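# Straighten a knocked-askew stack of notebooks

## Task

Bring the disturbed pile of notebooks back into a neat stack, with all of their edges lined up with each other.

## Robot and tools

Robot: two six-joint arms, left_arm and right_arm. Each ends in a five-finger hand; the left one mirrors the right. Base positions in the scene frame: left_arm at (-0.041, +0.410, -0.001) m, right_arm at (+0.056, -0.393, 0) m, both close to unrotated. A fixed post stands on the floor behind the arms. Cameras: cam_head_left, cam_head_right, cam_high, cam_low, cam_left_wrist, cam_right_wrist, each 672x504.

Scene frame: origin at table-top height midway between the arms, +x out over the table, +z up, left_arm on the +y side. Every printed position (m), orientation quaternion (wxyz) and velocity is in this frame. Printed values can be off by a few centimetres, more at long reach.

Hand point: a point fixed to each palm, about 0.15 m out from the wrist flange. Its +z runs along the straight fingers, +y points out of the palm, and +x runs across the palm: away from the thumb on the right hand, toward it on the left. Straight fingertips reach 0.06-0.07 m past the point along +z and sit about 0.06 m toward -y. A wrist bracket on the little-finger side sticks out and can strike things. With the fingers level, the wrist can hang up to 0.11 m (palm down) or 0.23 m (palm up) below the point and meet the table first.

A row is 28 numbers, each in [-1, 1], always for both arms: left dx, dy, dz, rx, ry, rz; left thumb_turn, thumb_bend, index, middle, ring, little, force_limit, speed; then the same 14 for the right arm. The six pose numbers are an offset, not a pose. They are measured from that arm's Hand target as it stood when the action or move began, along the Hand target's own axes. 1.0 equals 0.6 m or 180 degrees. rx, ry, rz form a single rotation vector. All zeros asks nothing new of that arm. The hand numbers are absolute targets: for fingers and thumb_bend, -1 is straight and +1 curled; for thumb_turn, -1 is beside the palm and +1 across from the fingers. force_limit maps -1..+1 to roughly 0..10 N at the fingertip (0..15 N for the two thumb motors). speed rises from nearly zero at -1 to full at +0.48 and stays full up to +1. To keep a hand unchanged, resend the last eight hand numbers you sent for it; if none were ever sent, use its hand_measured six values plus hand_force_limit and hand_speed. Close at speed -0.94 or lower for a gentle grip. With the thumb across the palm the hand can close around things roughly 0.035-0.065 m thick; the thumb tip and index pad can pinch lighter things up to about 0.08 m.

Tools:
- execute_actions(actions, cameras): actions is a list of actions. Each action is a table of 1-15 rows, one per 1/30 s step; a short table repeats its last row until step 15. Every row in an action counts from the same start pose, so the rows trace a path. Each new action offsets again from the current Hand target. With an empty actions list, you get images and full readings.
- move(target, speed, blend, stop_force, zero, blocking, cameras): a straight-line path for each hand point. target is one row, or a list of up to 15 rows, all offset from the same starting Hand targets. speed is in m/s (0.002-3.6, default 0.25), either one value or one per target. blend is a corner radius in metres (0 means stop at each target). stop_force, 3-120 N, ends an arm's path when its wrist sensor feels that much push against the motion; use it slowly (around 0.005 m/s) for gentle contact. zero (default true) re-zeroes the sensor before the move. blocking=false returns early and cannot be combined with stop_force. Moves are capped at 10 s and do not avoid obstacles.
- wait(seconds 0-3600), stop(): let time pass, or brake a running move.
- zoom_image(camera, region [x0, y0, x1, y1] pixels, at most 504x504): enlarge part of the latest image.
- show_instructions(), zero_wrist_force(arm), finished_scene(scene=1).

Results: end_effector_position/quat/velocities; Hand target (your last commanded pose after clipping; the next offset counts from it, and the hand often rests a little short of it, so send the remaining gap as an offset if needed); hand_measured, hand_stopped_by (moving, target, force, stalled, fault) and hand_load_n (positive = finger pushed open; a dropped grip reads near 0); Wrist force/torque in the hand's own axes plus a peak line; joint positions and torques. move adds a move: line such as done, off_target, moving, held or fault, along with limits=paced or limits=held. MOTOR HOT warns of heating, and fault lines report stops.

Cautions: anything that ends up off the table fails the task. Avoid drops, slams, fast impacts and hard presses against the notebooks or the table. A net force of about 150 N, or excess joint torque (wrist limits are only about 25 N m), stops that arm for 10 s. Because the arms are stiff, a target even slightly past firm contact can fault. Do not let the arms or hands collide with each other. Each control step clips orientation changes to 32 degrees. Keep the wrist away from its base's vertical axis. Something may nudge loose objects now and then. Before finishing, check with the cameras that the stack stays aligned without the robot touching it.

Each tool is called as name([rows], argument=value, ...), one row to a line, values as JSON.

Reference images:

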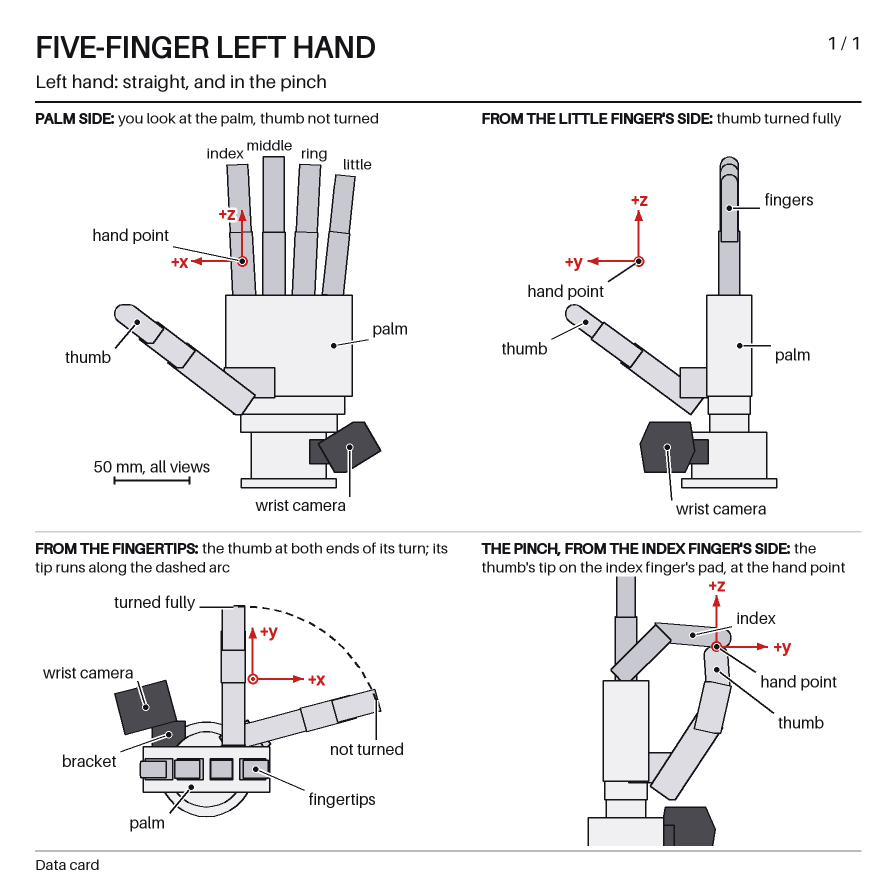

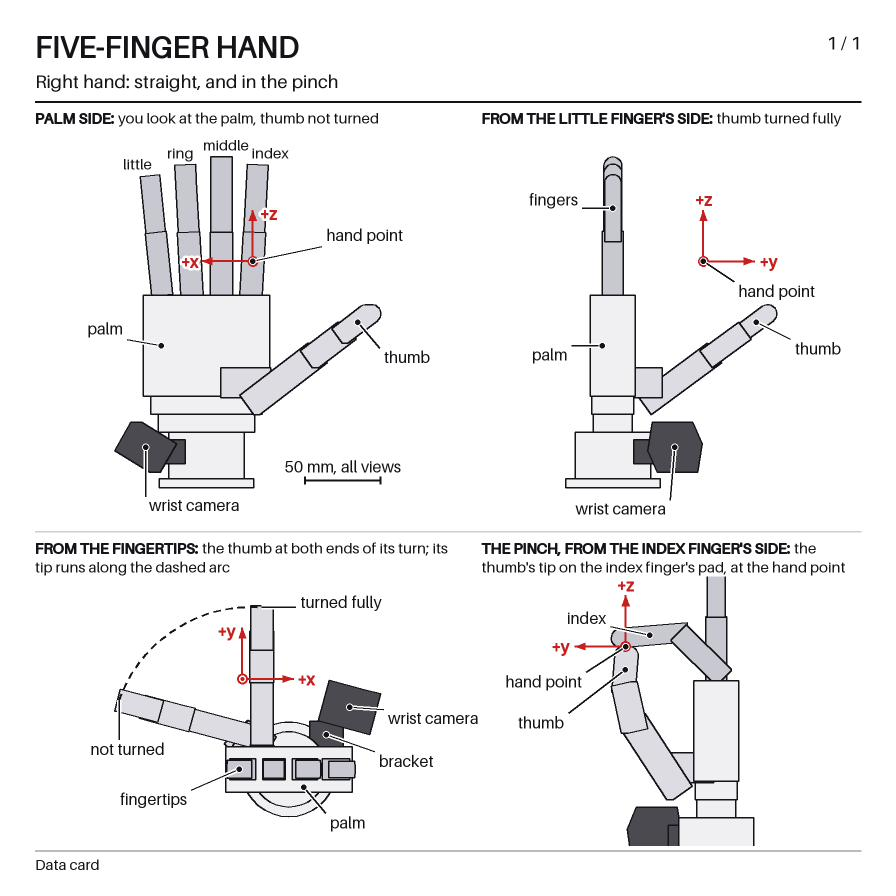

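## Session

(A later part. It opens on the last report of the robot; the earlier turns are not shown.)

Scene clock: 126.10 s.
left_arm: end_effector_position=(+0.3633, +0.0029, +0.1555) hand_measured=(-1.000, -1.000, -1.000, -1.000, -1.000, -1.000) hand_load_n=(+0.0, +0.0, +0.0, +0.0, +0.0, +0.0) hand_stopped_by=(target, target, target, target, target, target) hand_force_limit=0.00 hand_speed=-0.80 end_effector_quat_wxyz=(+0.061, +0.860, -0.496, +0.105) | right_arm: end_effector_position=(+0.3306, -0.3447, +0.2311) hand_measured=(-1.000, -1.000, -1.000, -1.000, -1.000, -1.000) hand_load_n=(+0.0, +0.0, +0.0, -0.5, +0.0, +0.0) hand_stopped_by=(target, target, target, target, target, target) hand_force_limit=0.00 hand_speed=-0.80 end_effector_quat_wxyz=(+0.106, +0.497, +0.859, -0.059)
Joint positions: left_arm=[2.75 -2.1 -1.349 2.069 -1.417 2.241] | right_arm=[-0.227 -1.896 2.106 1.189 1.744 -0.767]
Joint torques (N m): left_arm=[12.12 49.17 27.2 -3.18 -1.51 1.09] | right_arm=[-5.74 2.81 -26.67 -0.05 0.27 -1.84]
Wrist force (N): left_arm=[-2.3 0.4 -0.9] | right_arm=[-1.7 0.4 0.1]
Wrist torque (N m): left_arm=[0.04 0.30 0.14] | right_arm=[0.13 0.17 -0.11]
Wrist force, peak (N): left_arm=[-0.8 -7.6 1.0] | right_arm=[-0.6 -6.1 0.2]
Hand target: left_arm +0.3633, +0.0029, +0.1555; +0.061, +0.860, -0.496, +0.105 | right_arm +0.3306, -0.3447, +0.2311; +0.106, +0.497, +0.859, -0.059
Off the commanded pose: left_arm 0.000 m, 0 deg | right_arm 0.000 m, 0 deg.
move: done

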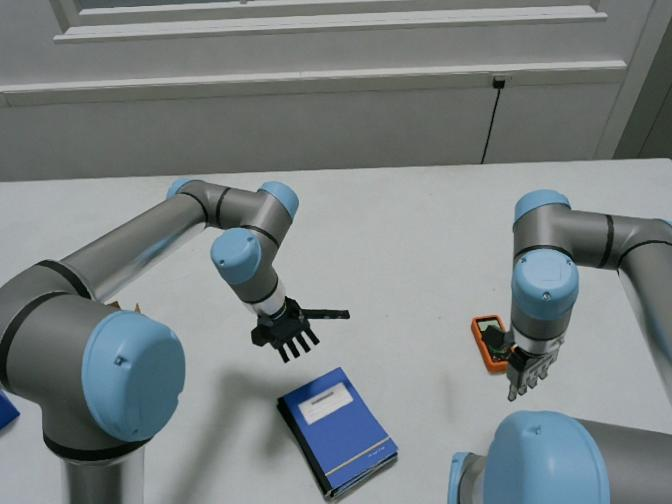

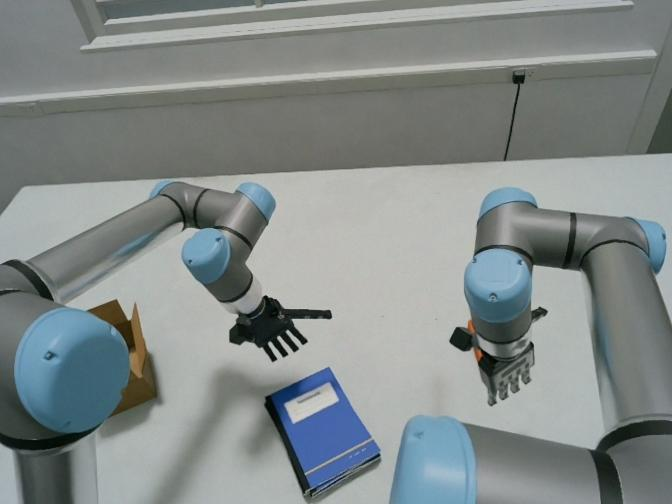

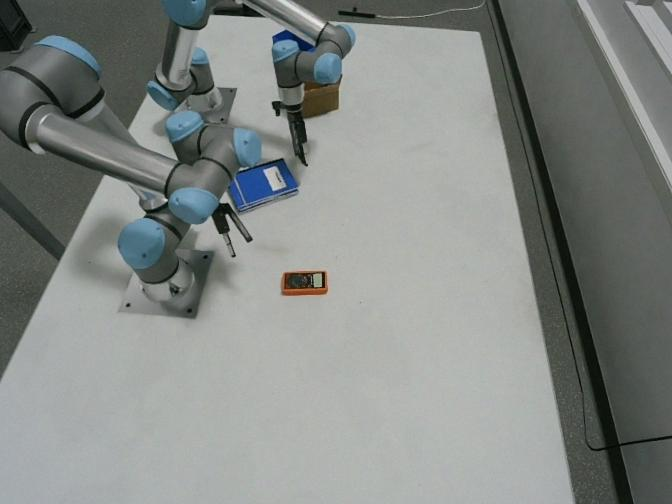

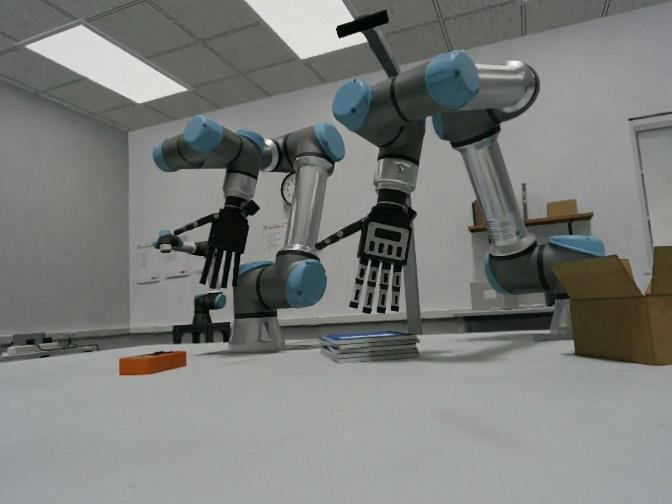

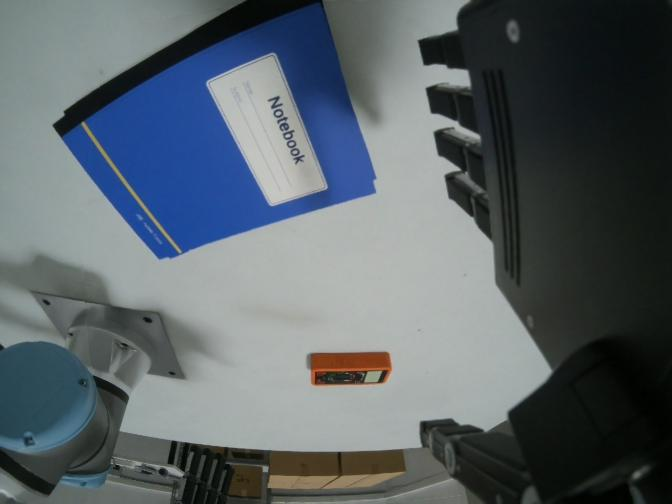

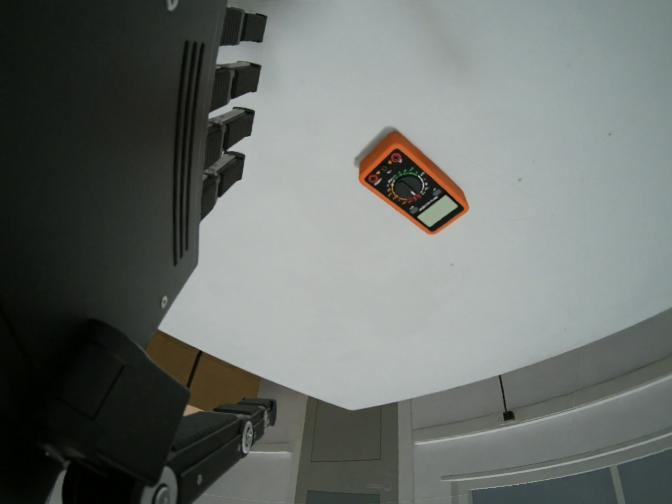

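move([
  [-0.1442,0.0185,-0.036,0.121,0,-0.485,-1,-1,-1,-1,-1,-1,0,-0.8,0,0,0,0,0,0,-1,-1,-1,-1,-1,-1,0,-0.8],
  [-0.1765,0.0185,0.0933,0.121,0,-0.485,-1,-1,-1,-1,-1,-1,0,-0.8,0,0,0,0,0,0,-1,-1,-1,-1,-1,-1,0,-0.8],
], speed=[0.4,0.12])

move(target=[0,0.0643,0,0,0,0,-1,-1,-1,-1,-1,-1,0,-0.8,0,0,0,0,0,0,-1,-1,-1,-1,-1,-1,0,-0.8], speed=0.03, stop_force=8, cameras=["cam_low","cam_left_wrist","cam_head_left"])

Scene clock: 131.20 s.
left_arm: end_effector_position=(+0.3090, +0.0747, +0.0756) hand_measured=(-1.000, -1.000, -1.000, -1.000, -1.000, -1.000) hand_load_n=(+0.0, +0.0, +0.5, +0.0, +0.0, +0.0) hand_stopped_by=(target, target, target, target, target, target) hand_force_limit=0.00 hand_speed=-0.80 end_effector_quat_wxyz=(-0.032, +0.959, +0.257, +0.117) | right_arm: end_effector_position=(+0.3306, -0.3447, +0.2311) hand_measured=(-1.000, -1.000, -1.000, -1.000, -1.000, -1.000) hand_load_n=(+0.0, +0.0, +0.0, +0.0, +0.0, +0.0) hand_stopped_by=(target, target, target, target, target, target) hand_force_limit=0.00 hand_speed=-0.80 end_effector_quat_wxyz=(+0.106, +0.497, +0.859, -0.059)
Joint positions: left_arm=[2.51 -1.975 -1.795 2.306 -1.791 0.457] | right_arm=[-0.228 -1.896 2.106 1.188 1.744 -0.767]
Joint torques (N m): left_arm=[12.08 29.11 23.33 -0.91 2.08 0.49] | right_arm=[-6.02 -6.05 -21.95 0.12 -1.82 -2.09]
Wrist force (N): left_arm=[-2.2 0.7 -0.6] | right_arm=[-1.8 0.2 0.1]
Wrist torque (N m): left_arm=[0.08 0.31 0.15] | right_arm=[0.11 0.18 -0.12]
Wrist force, peak (N): left_arm=[-2.7 0.5 -0.7] | right_arm=[-2.1 0.4 0.1]
Hand target: left_arm +0.3090, +0.0746, +0.0756; -0.032, +0.959, +0.257, +0.118 | right_arm +0.3306, -0.3447, +0.2311; +0.106, +0.497, +0.859, -0.059
Off the commanded pose: left_arm 0.000 m, 0 deg | right_arm 0.000 m, 0 deg.
move: done

Scene clock: 133.53 s.
left_arm: end_effector_position=(+0.3283, +0.0412, +0.0756) hand_measured=(-1.000, -1.000, -1.000, -1.000, -1.000, -1.000) hand_load_n=(+0.0, +0.0, +0.0, +0.0, +0.0, +0.0) hand_stopped_by=(target, target, target, target, target, target) hand_force_limit=0.00 hand_speed=-0.80 end_effector_quat_wxyz=(-0.032, +0.959, +0.257, +0.118) | right_arm: end_effector_position=(+0.3306, -0.3447, +0.2311) hand_measured=(-1.000, -1.000, -1.000, -1.000, -1.000, -1.000) hand_load_n=(+0.0, +0.0, +0.0, +0.0, +0.0, +0.0) hand_stopped_by=(target, target, target, target, target, target) hand_force_limit=0.00 hand_speed=-0.80 end_effector_quat_wxyz=(+0.106, +0.497, +0.859, -0.059)
Joint positions: left_arm=[2.471 -2.056 -1.672 2.255 -1.795 0.417] | right_arm=[-0.228 -1.896 2.106 1.188 1.744 -0.767]
Joint torques (N m): left_arm=[13.87 44.95 4.81 -0.66 -0.73 1.22] | right_arm=[-6.37 -8.46 -19.96 0.09 -1.58 -1.97]
Wrist force (N): left_arm=[-2.0 0.3 -0.7] | right_arm=[-1.7 0.3 0.1]
Wrist torque (N m): left_arm=[0.02 0.24 0.24] | right_arm=[0.13 0.17 -0.10]
Wrist force, peak (N): left_arm=[-2.4 0.8 -0.6] | right_arm=[-2.0 0.5 0.0]
Hand target: left_arm +0.3283, +0.0412, +0.0756; -0.032, +0.959, +0.257, +0.118 | right_arm +0.3306, -0.3447, +0.2311; +0.106, +0.497, +0.859, -0.059
Off the commanded pose: left_arm 0.000 m, 0 deg | right_arm 0.000 m, 0 deg.
move: done
Images, in order (width x height): cam_head_left 672x504, cam_low 672x504, cam_left_wrist 672x504.

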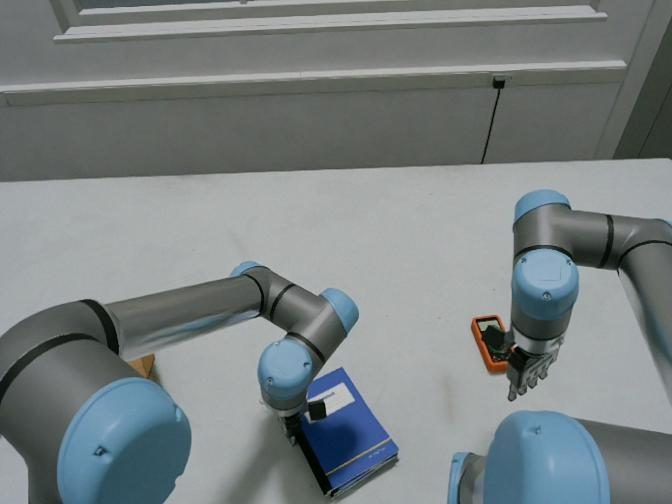

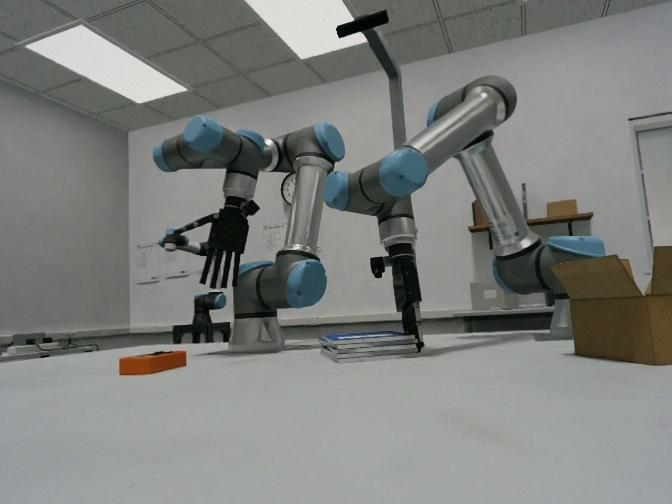

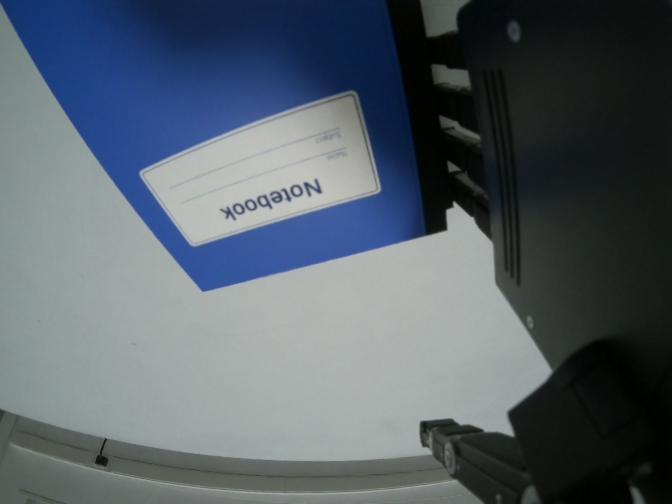

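zoom_image(camera="cam_left_wrist", region=[340, 0, 520, 270])

zoom_image(camera="cam_low", region=[315, 325, 435, 370])

Scaled by 1.867 from the camera's image (finer frame: 960x720).

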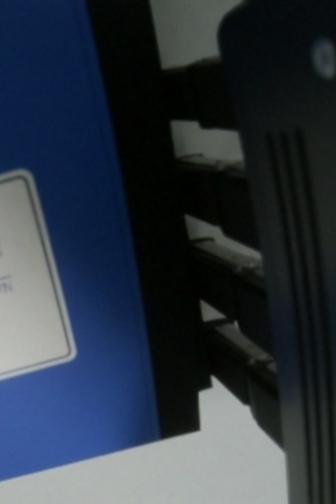

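Scaled by 4.200 from the camera's image (finer frame: 960x720).

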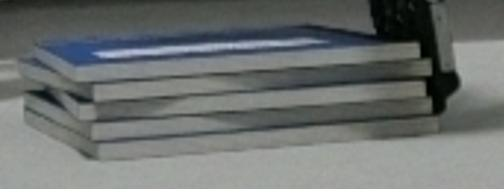

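move([
  [0,-0.075,0,0,0,0,-1,-1,-1,-1,-1,-1,0,-0.8,0.4325,0.3183,0.021,-0.121,0,-0.485,-1,-1,-1,-1,-1,-1,0,-0.8],
  [0,-0.075,0,0,0,0,-1,-1,-1,-1,-1,-1,0,-0.8,0.4647,0.3183,0.15,-0.121,0,-0.485,-1,-1,-1,-1,-1,-1,0,-0.8],
], speed=[0.4,0.12])

move(target=[0,0,0,0,0,0,-1,-1,-1,-1,-1,-1,0,-0.8,0,0.0733,0,0,0,0,-1,-1,-1,-1,-1,-1,0,-0.8], speed=0.03, stop_force=8, cameras=["cam_low","cam_left_wrist","cam_right_wrist","cam_head_left"])

zoom_image(camera="cam_low", region=[315, 325, 435, 370])

Scene clock: 137.20 s.
left_arm: end_effector_position=(+0.3058, +0.0802, +0.0756) hand_measured=(-1.000, -1.000, -1.000, -1.000, -1.000, -1.000) hand_load_n=(+0.0, +0.0, +0.0, +0.0, +0.0, +0.0) hand_stopped_by=(target, target, target, target, target, target) hand_force_limit=0.00 hand_speed=-0.80 end_effector_quat_wxyz=(-0.032, +0.959, +0.257, +0.118) | right_arm: end_effector_position=(+0.3722, -0.0333, +0.0776) hand_measured=(-1.000, -1.000, -1.000, -1.000, -1.000, -1.000) hand_load_n=(+0.0, +0.0, +0.0, +0.0, +0.0, +0.0) hand_stopped_by=(target, target, target, target, target, target) hand_force_limit=0.00 hand_speed=-0.80 end_effector_quat_wxyz=(+0.120, -0.257, +0.958, +0.033)
Joint positions: left_arm=[2.517 -1.962 -1.815 2.314 -1.79 0.464] | right_arm=[0.413 -1.264 1.893 0.694 1.542 -1.679]
Joint torques (N m): left_arm=[-13.37 25.59 24.74 -3.59 0.68 -0.71] | right_arm=[7.92 -23.34 -15.15 0.12 1.35 2.13]
Wrist force (N): left_arm=[-2.3 0.7 -0.8] | right_arm=[-1.3 0.3 0.2]
Wrist torque (N m): left_arm=[0.10 0.32 0.06] | right_arm=[0.12 0.16 -0.10]
Wrist force, peak (N): left_arm=[-2.4 0.8 -0.9] | right_arm=[-2.0 1.0 0.8]
Hand target: left_arm +0.3058, +0.0802, +0.0756; -0.032, +0.959, +0.257, +0.118 | right_arm +0.3722, -0.0332, +0.0775; +0.120, -0.257, +0.958, +0.033
Off the commanded pose: left_arm 0.000 m, 0 deg | right_arm 0.000 m, 0 deg.
move: done

Scene clock: 139.53 s.
left_arm: end_effector_position=(+0.3058, +0.0802, +0.0756) hand_measured=(-1.000, -1.000, -1.000, -1.000, -1.000, -1.000) hand_load_n=(+0.0, +0.0, +0.0, +0.0, +0.0, -0.5) hand_stopped_by=(target, target, target, target, target, target) hand_force_limit=0.00 hand_speed=-0.80 end_effector_quat_wxyz=(-0.032, +0.959, +0.257, +0.118) | right_arm: end_effector_position=(+0.3503, +0.0049, +0.0776) hand_measured=(-1.000, -1.000, -1.000, -1.000, -1.000, -1.000) hand_load_n=(+0.0, +0.0, +0.0, +0.0, +0.0, +0.0) hand_stopped_by=(target, target, target, target, target, target) hand_force_limit=0.00 hand_speed=-0.80 end_effector_quat_wxyz=(+0.120, -0.257, +0.958, +0.033)
Joint positions: left_arm=[2.517 -1.962 -1.815 2.314 -1.79 0.464] | right_arm=[0.536 -1.235 1.852 0.705 1.573 -1.559]
Joint torques (N m): left_arm=[-12.35 25.54 25.13 -3.22 -2.36 -0.9] | right_arm=[-6.78 -36.38 -10.16 -0.19 -2.52 -1.94]
Wrist force (N): left_arm=[-2.4 0.5 -1.0] | right_arm=[-1.5 0.3 0.1]
Wrist torque (N m): left_arm=[0.09 0.35 0.05] | right_arm=[0.09 0.15 -0.11]
Wrist force, peak (N): left_arm=[-2.5 0.5 -0.9] | right_arm=[-2.0 -2.2 1.0]
Hand target: left_arm +0.3058, +0.0802, +0.0756; -0.032, +0.959, +0.257, +0.118 | right_arm +0.3503, +0.0049, +0.0776; +0.120, -0.257, +0.958, +0.033
Off the commanded pose: left_arm 0.000 m, 0 deg | right_arm 0.000 m, 0 deg.
move: done
Images, in order (width x height): cam_head_left 672x504, cam_low 672x504, cam_left_wrist 672x504, cam_right_wrist 672x504.

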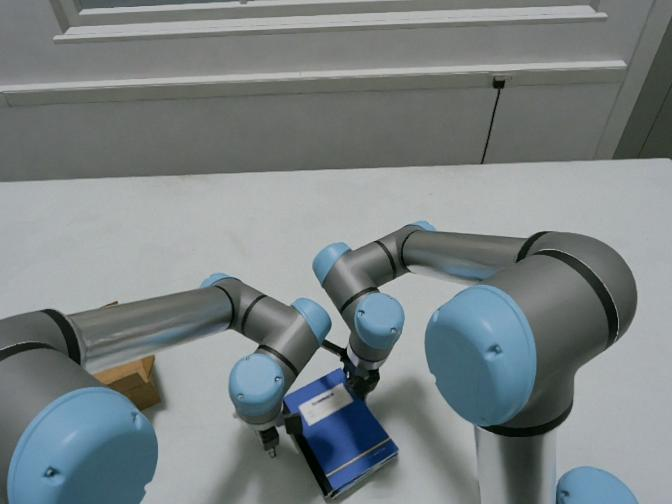

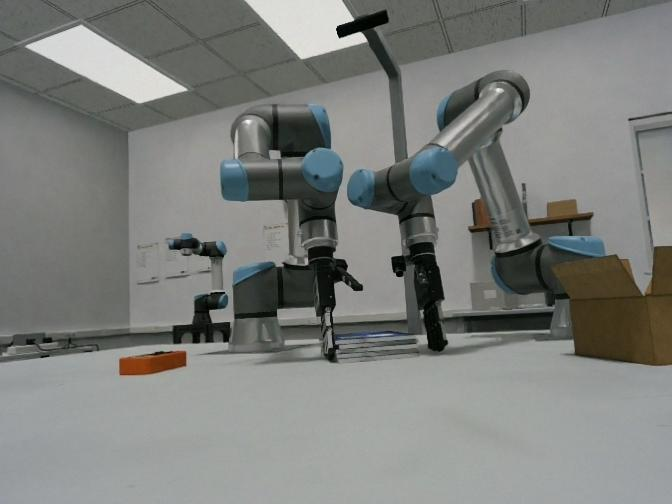

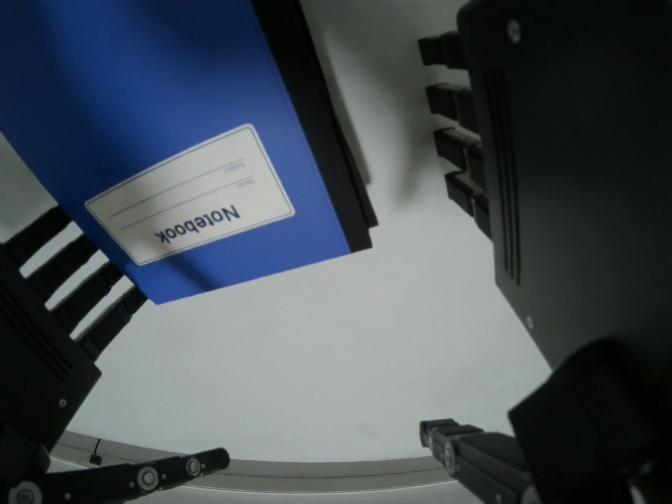

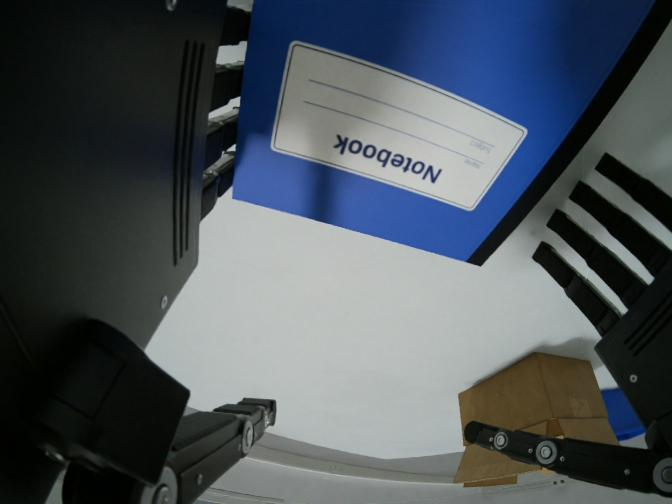

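Scaled by 4.200 from the camera's image (finer frame: 960x720).

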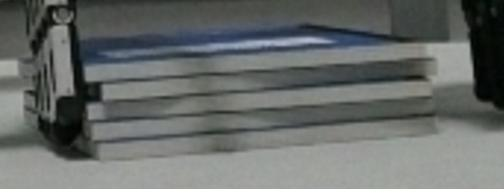

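move([
  [0,-0.0667,0,0,0,0,-1,-1,-1,-1,-1,-1,0,-0.8,0,-0.0333,0,0,0,0,-1,-1,-1,-1,-1,-1,0,-0.8],
  [0,-0.0667,0,0,0,0,-1,-1,-1,-1,-1,-1,0,-0.8,0.1892,-0.0333,-0.0472,0,0,0,-1,-1,-1,-1,-1,-1,0,-0.8],
  [0,-0.0667,0,0,0,0,-1,-1,-1,-1,-1,-1,0,-0.8,0.1892,0,-0.0472,0,0,0,-1,-1,-1,-1,-1,-1,0,-0.8],
], speed=[0.06,0.15,0.03], cameras=["all"])

zoom_image(camera="cam_low", region=[315, 325, 435, 370])

zoom_image(camera="cam_head_left", region=[315, 420, 405, 504])

Scene clock: 142.80 s.
left_arm: end_effector_position=(+0.2858, +0.1149, +0.0756) hand_measured=(-1.000, -1.000, -1.000, -1.000, -1.000, -1.000) hand_load_n=(+0.0, +0.0, +0.0, +0.0, +0.0, +0.0) hand_stopped_by=(target, target, target, target, target, target) hand_force_limit=0.00 hand_speed=-0.80 end_effector_quat_wxyz=(-0.032, +0.959, +0.257, +0.118) | right_arm: end_effector_position=(+0.2490, -0.0536, +0.0770) hand_measured=(-1.000, -1.000, -1.000, -1.000, -1.000, -1.000) hand_load_n=(+0.0, +0.0, +0.0, +0.0, +0.0, +0.0) hand_stopped_by=(target, target, target, target, target, target) hand_force_limit=0.00 hand_speed=-0.80 end_effector_quat_wxyz=(+0.120, -0.257, +0.958, +0.033)
Joint positions: left_arm=[2.569 -1.877 -1.936 2.362 -1.784 0.517] | right_arm=[0.542 -1.475 2.163 0.633 1.574 -1.554]
Joint torques (N m): left_arm=[-12.89 27.66 6.71 -3.29 -2.15 -0.11] | right_arm=[-6.98 -25.35 -8.57 2.81 -2.16 -2.26]
Wrist force (N): left_arm=[-2.2 0.6 -0.3] | right_arm=[-1.6 0.1 0.3]
Wrist torque (N m): left_arm=[0.04 0.29 0.11] | right_arm=[0.08 0.16 -0.13]
Wrist force, peak (N): left_arm=[-2.4 1.3 -0.8] | right_arm=[-2.7 0.1 0.4]
Hand target: left_arm +0.2858, +0.1149, +0.0756; -0.032, +0.959, +0.257, +0.118 | right_arm +0.2489, -0.0536, +0.0770; +0.120, -0.257, +0.958, +0.033
Off the commanded pose: left_arm 0.000 m, 0 deg | right_arm 0.000 m, 0 deg.
move: done

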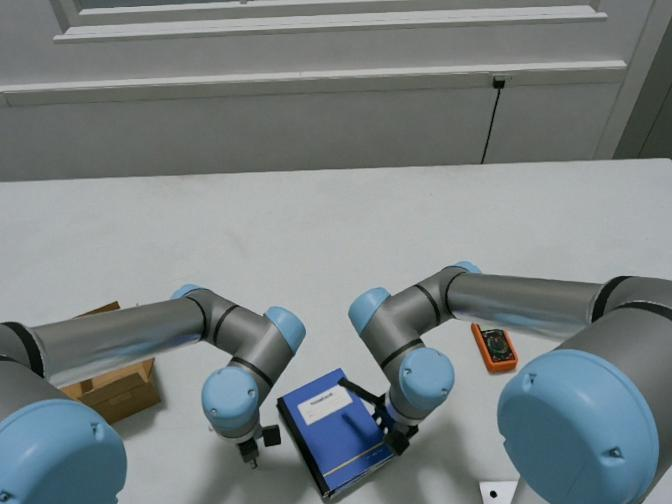

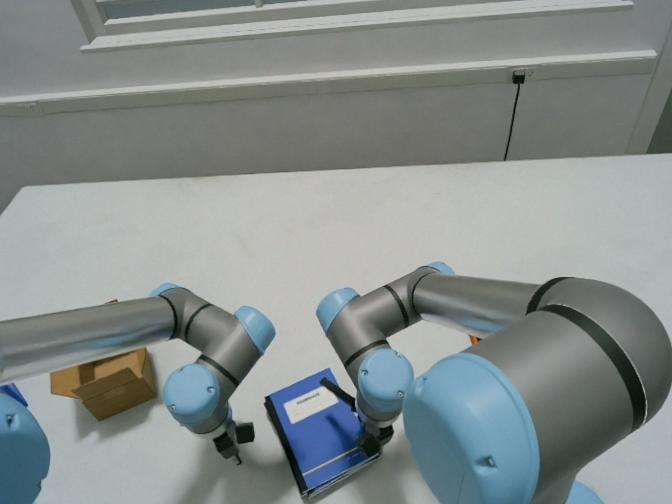

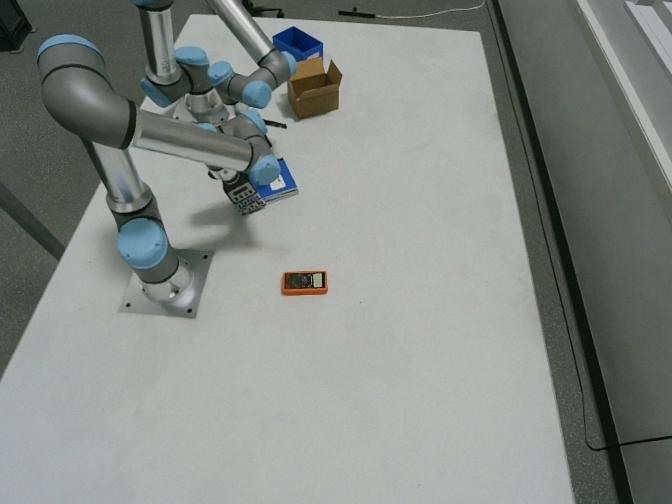

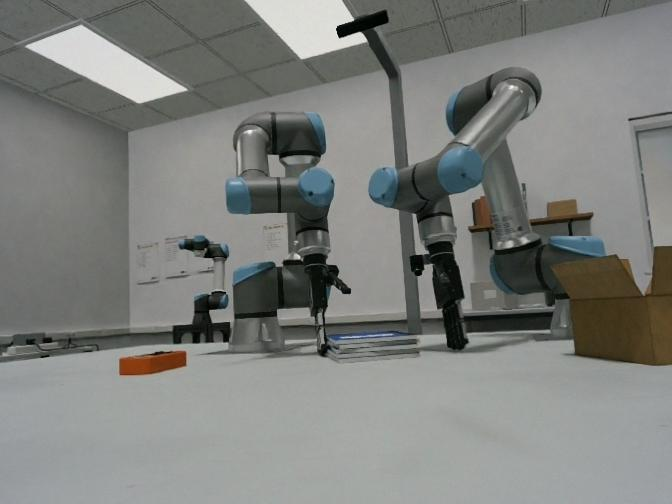

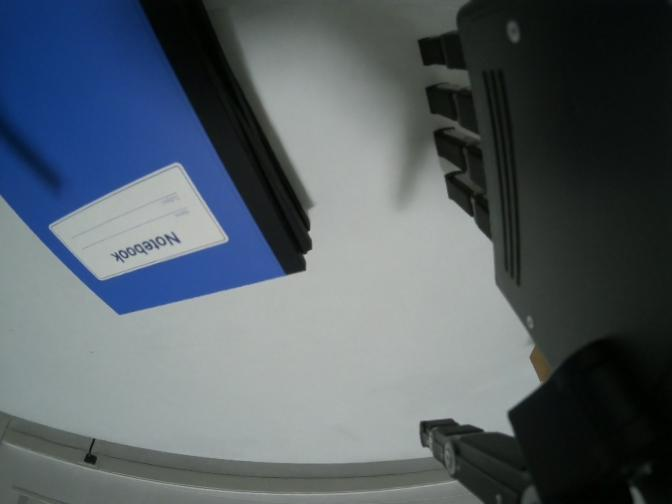

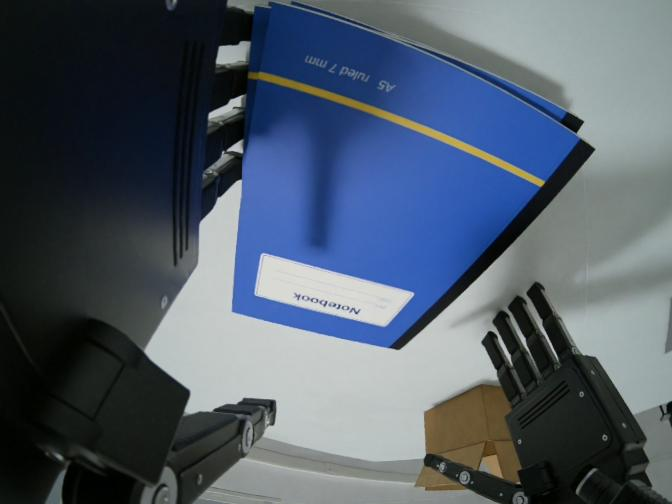

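Scaled by 4.200 from the camera's image (finer frame: 960x720).

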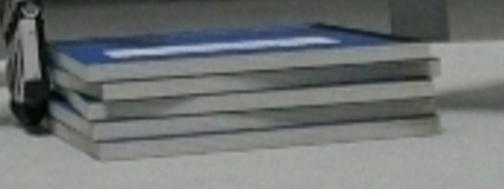

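Scaled by 5.600 from the camera's image (finer frame: 960x720).

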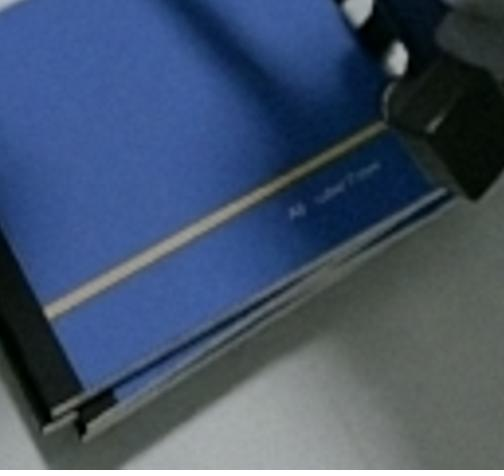

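move([
  [-0.19,0,-0.0474,0,0,0,-1,-1,-1,-1,-1,-1,0,-0.8,0,-0.075,0,0,0,0,-1,-1,-1,-1,-1,-1,0,-0.8],
  [-0.19,0.0943,-0.0474,0,0,0,-1,-1,-1,-1,-1,-1,0,-0.8,0,-0.075,0,0,0,0,-1,-1,-1,-1,-1,-1,0,-0.8],
  [-0.19,0.1403,-0.0474,0,0,0,-1,-1,-1,-1,-1,-1,0,-0.8,0,-0.075,0,0,0,0,-1,-1,-1,-1,-1,-1,0,-0.8],
], speed=[0.2,0.1,0.03], cameras=["all"])

zoom_image(camera="cam_head_left", region=[315, 420, 405, 504])

zoom_image(camera="cam_low", region=[315, 325, 435, 370])

Scene clock: 146.03 s.
left_arm: end_effector_position=(+0.2261, -0.0168, +0.0757) hand_measured=(-1.000, -1.000, -1.000, -1.000, -1.000, -1.000) hand_load_n=(+0.0, +0.0, +0.0, +0.0, +0.0, +0.0) hand_stopped_by=(target, target, target, target, target, target) hand_force_limit=0.00 hand_speed=-0.80 end_effector_quat_wxyz=(-0.032, +0.959, +0.257, +0.118) | right_arm: end_effector_position=(+0.2714, -0.0926, +0.0769) hand_measured=(-1.000, -1.000, -1.000, -1.000, -1.000, -1.000) hand_load_n=(+0.0, -0.5, +0.0, +0.0, +0.0, +0.0) hand_stopped_by=(target, target, target, target, target, target) hand_force_limit=0.00 hand_speed=-0.80 end_effector_quat_wxyz=(+0.120, -0.257, +0.958, +0.033)
Joint positions: left_arm=[2.205 -2.07 -1.667 2.202 -1.812 0.145] | right_arm=[0.351 -1.523 2.217 0.631 1.527 -1.739]
Joint torques (N m): left_arm=[-3.65 45.09 1.96 -0.98 -2.73 0.09] | right_arm=[-6.37 -8.4 -21.81 3.7 2.37 -1.48]
Wrist force (N): left_arm=[-1.6 0.2 -0.8] | right_arm=[-1.6 0.0 -0.2]
Wrist torque (N m): left_arm=[-0.01 0.19 0.26] | right_arm=[0.08 0.18 -0.15]
Wrist force, peak (N): left_arm=[-3.4 0.2 -0.9] | right_arm=[-1.9 0.8 0.1]
Hand target: left_arm +0.2261, -0.0168, +0.0757; -0.032, +0.959, +0.257, +0.118 | right_arm +0.2714, -0.0926, +0.0769; +0.120, -0.257, +0.958, +0.033
Off the commanded pose: left_arm 0.000 m, 0 deg | right_arm 0.000 m, 0 deg.
move: done

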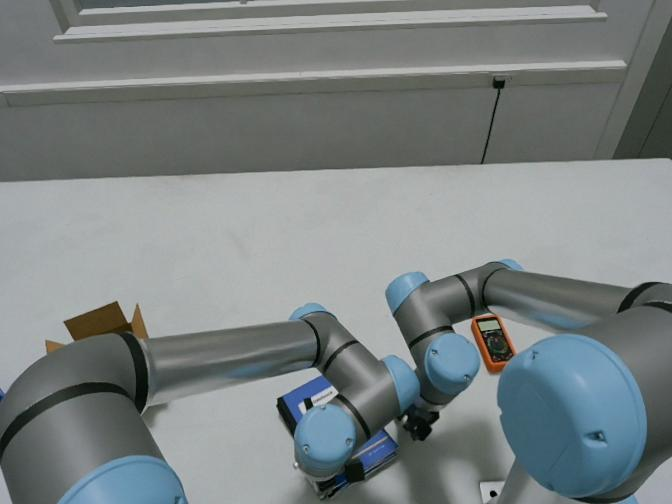

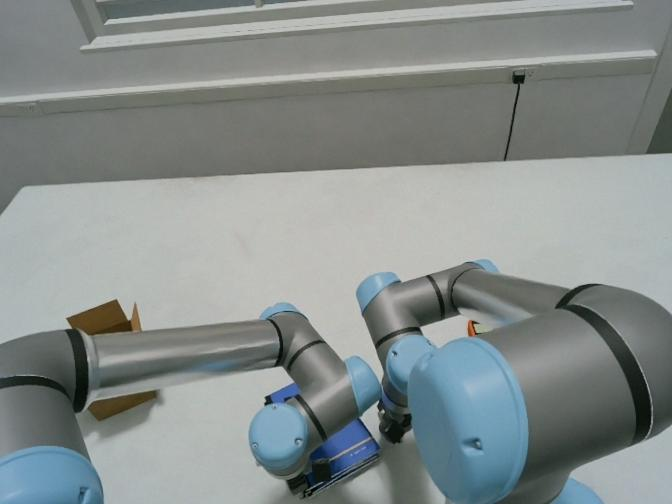

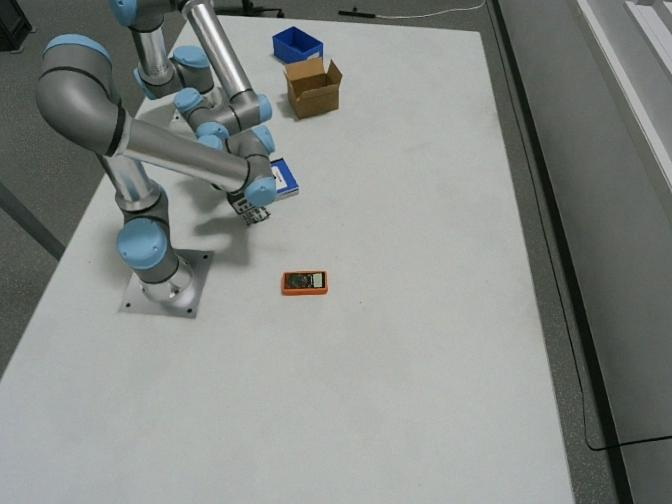

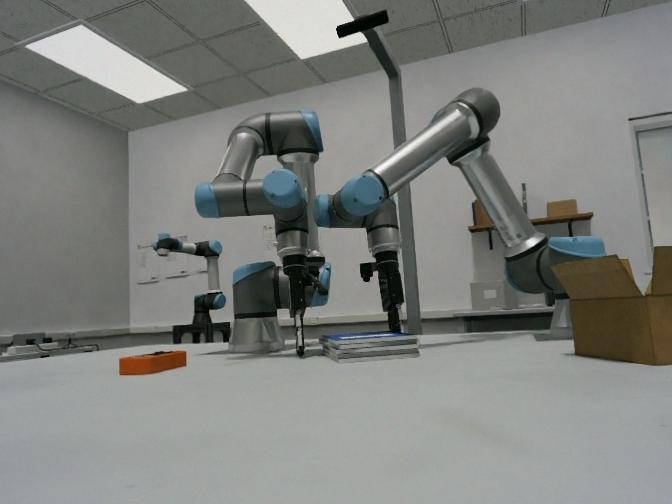

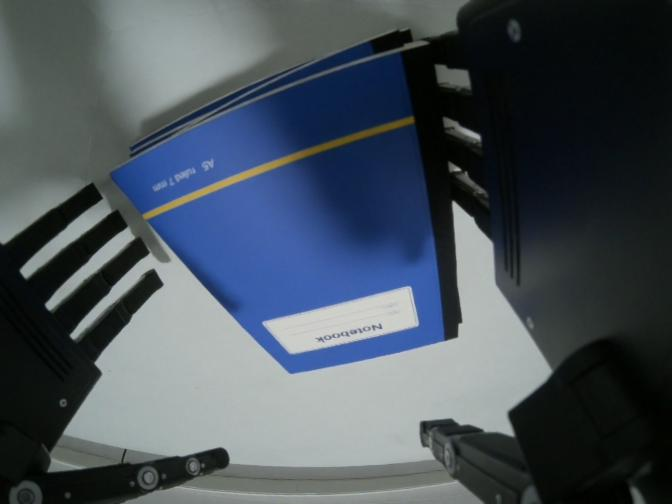

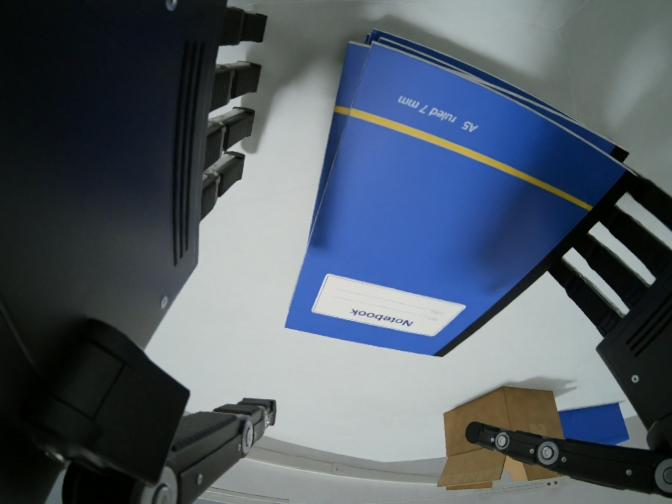

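Scaled by 5.600 from the camera's image (finer frame: 960x720).

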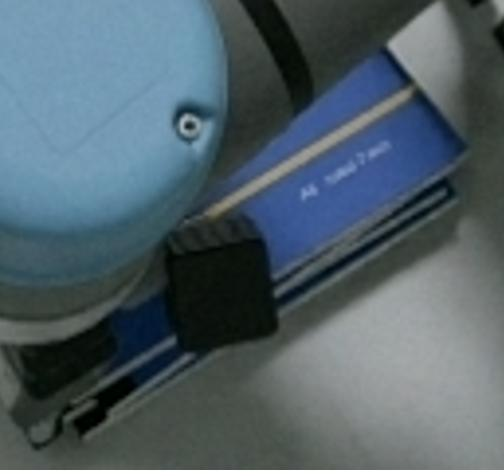

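Scaled by 4.200 from the camera's image (finer frame: 960x720).

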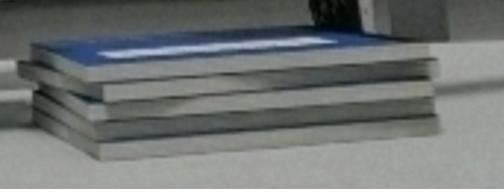

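move(target=[0,0.0067,0,0,0,0,-1,-1,-1,-1,-1,-1,0,-0.8,0,0,0,0,0,0,-1,-1,-1,-1,-1,-1,0,-0.8], speed=0.01, stop_force=3, cameras=["cam_low","cam_left_wrist","cam_right_wrist"])

zoom_image(camera="cam_right_wrist", region=[280, 10, 660, 370])

zoom_image(camera="cam_left_wrist", region=[360, 10, 500, 360])

Scene clock: 148.43 s.
left_arm: end_effector_position=(+0.2282, -0.0203, +0.0757) hand_measured=(-1.000, -1.000, -1.000, -1.000, -1.000, -1.000) hand_load_n=(+0.0, +0.0, +0.0, +0.5, +0.0, +0.0) hand_stopped_by=(target, target, target, target, target, target) hand_force_limit=0.00 hand_speed=-0.80 end_effector_quat_wxyz=(-0.032, +0.959, +0.257, +0.118) | right_arm: end_effector_position=(+0.2714, -0.0926, +0.0769) hand_measured=(-1.000, -1.000, -1.000, -1.000, -1.000, -1.000) hand_load_n=(+0.0, +0.0, +0.0, +0.0, +0.0, +0.0) hand_stopped_by=(target, target, target, target, target, target) hand_force_limit=0.00 hand_speed=-0.80 end_effector_quat_wxyz=(+0.120, -0.257, +0.958, +0.033)
Joint positions: left_arm=[2.204 -2.079 -1.654 2.196 -1.812 0.144] | right_arm=[0.351 -1.523 2.217 0.631 1.527 -1.739]
Joint torques (N m): left_arm=[-8.48 41.95 6.72 -0.59 -1.72 -1.18] | right_arm=[-5.58 -8.54 -21.93 3.62 2.19 -1.44]
Wrist force (N): left_arm=[-2.0 -4.0 -1.8] | right_arm=[-1.6 0.4 -0.2]
Wrist torque (N m): left_arm=[-0.19 0.24 0.31] | right_arm=[0.12 0.18 -0.14]
Wrist force, peak (N): left_arm=[-2.0 -4.1 -1.9] | right_arm=[-1.6 0.4 -0.2]
Hand target: left_arm +0.2282, -0.0203, +0.0757; -0.032, +0.959, +0.257, +0.118 | right_arm +0.2714, -0.0926, +0.0769; +0.120, -0.257, +0.958, +0.033
Off the commanded pose: left_arm 0.000 m, 0 deg | right_arm 0.000 m, 0 deg.
move: contact (left_arm)

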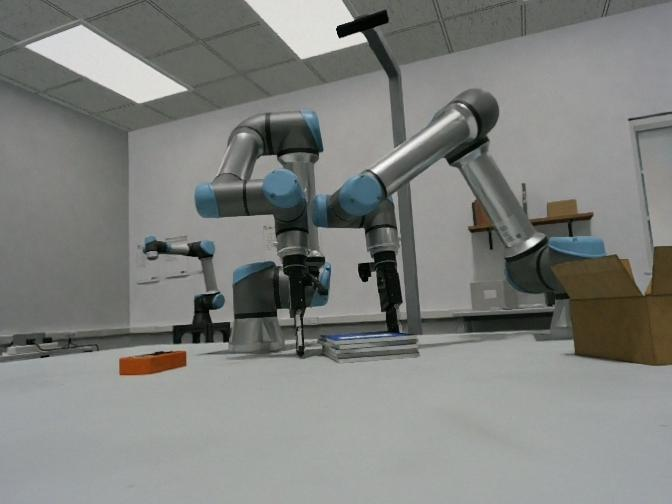

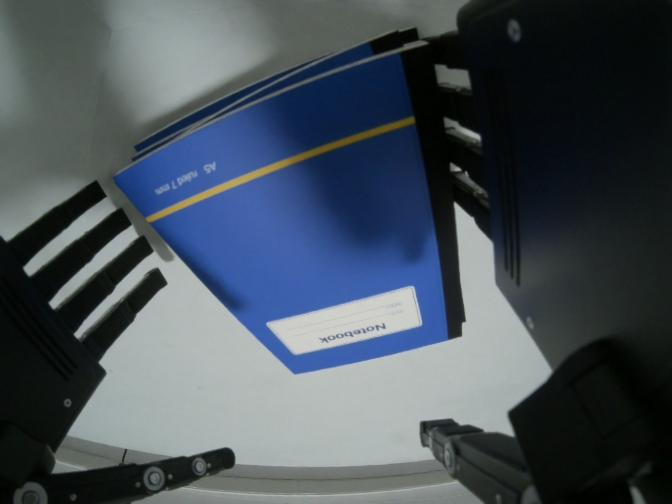

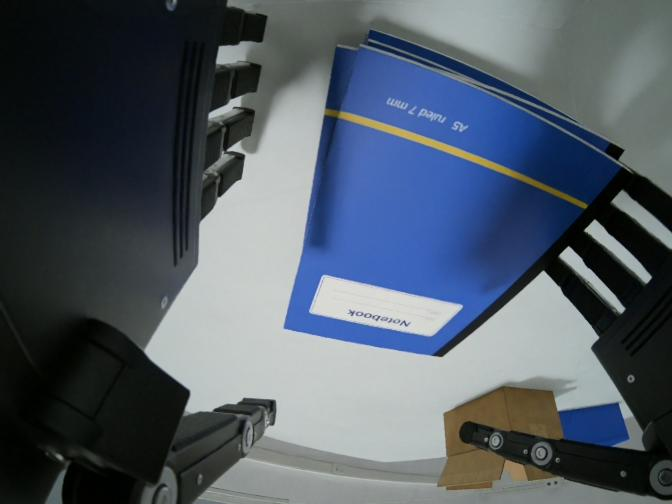

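Scaled by 1.326 from the camera's image (finer frame: 960x720).

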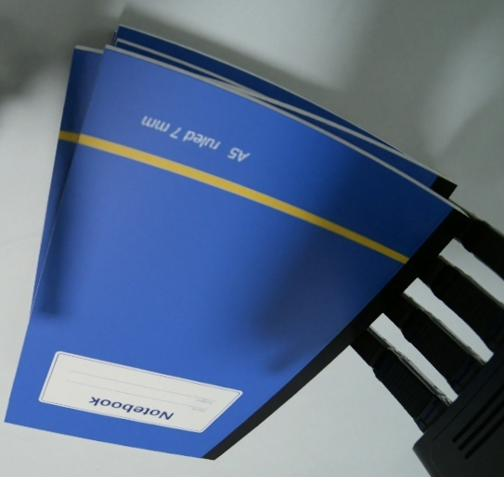

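Scaled by 1.440 from the camera's image (finer frame: 960x720).

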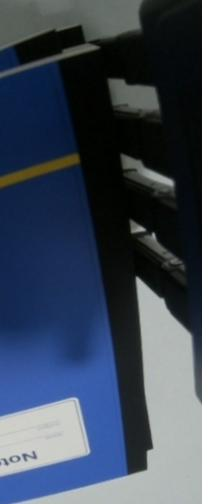

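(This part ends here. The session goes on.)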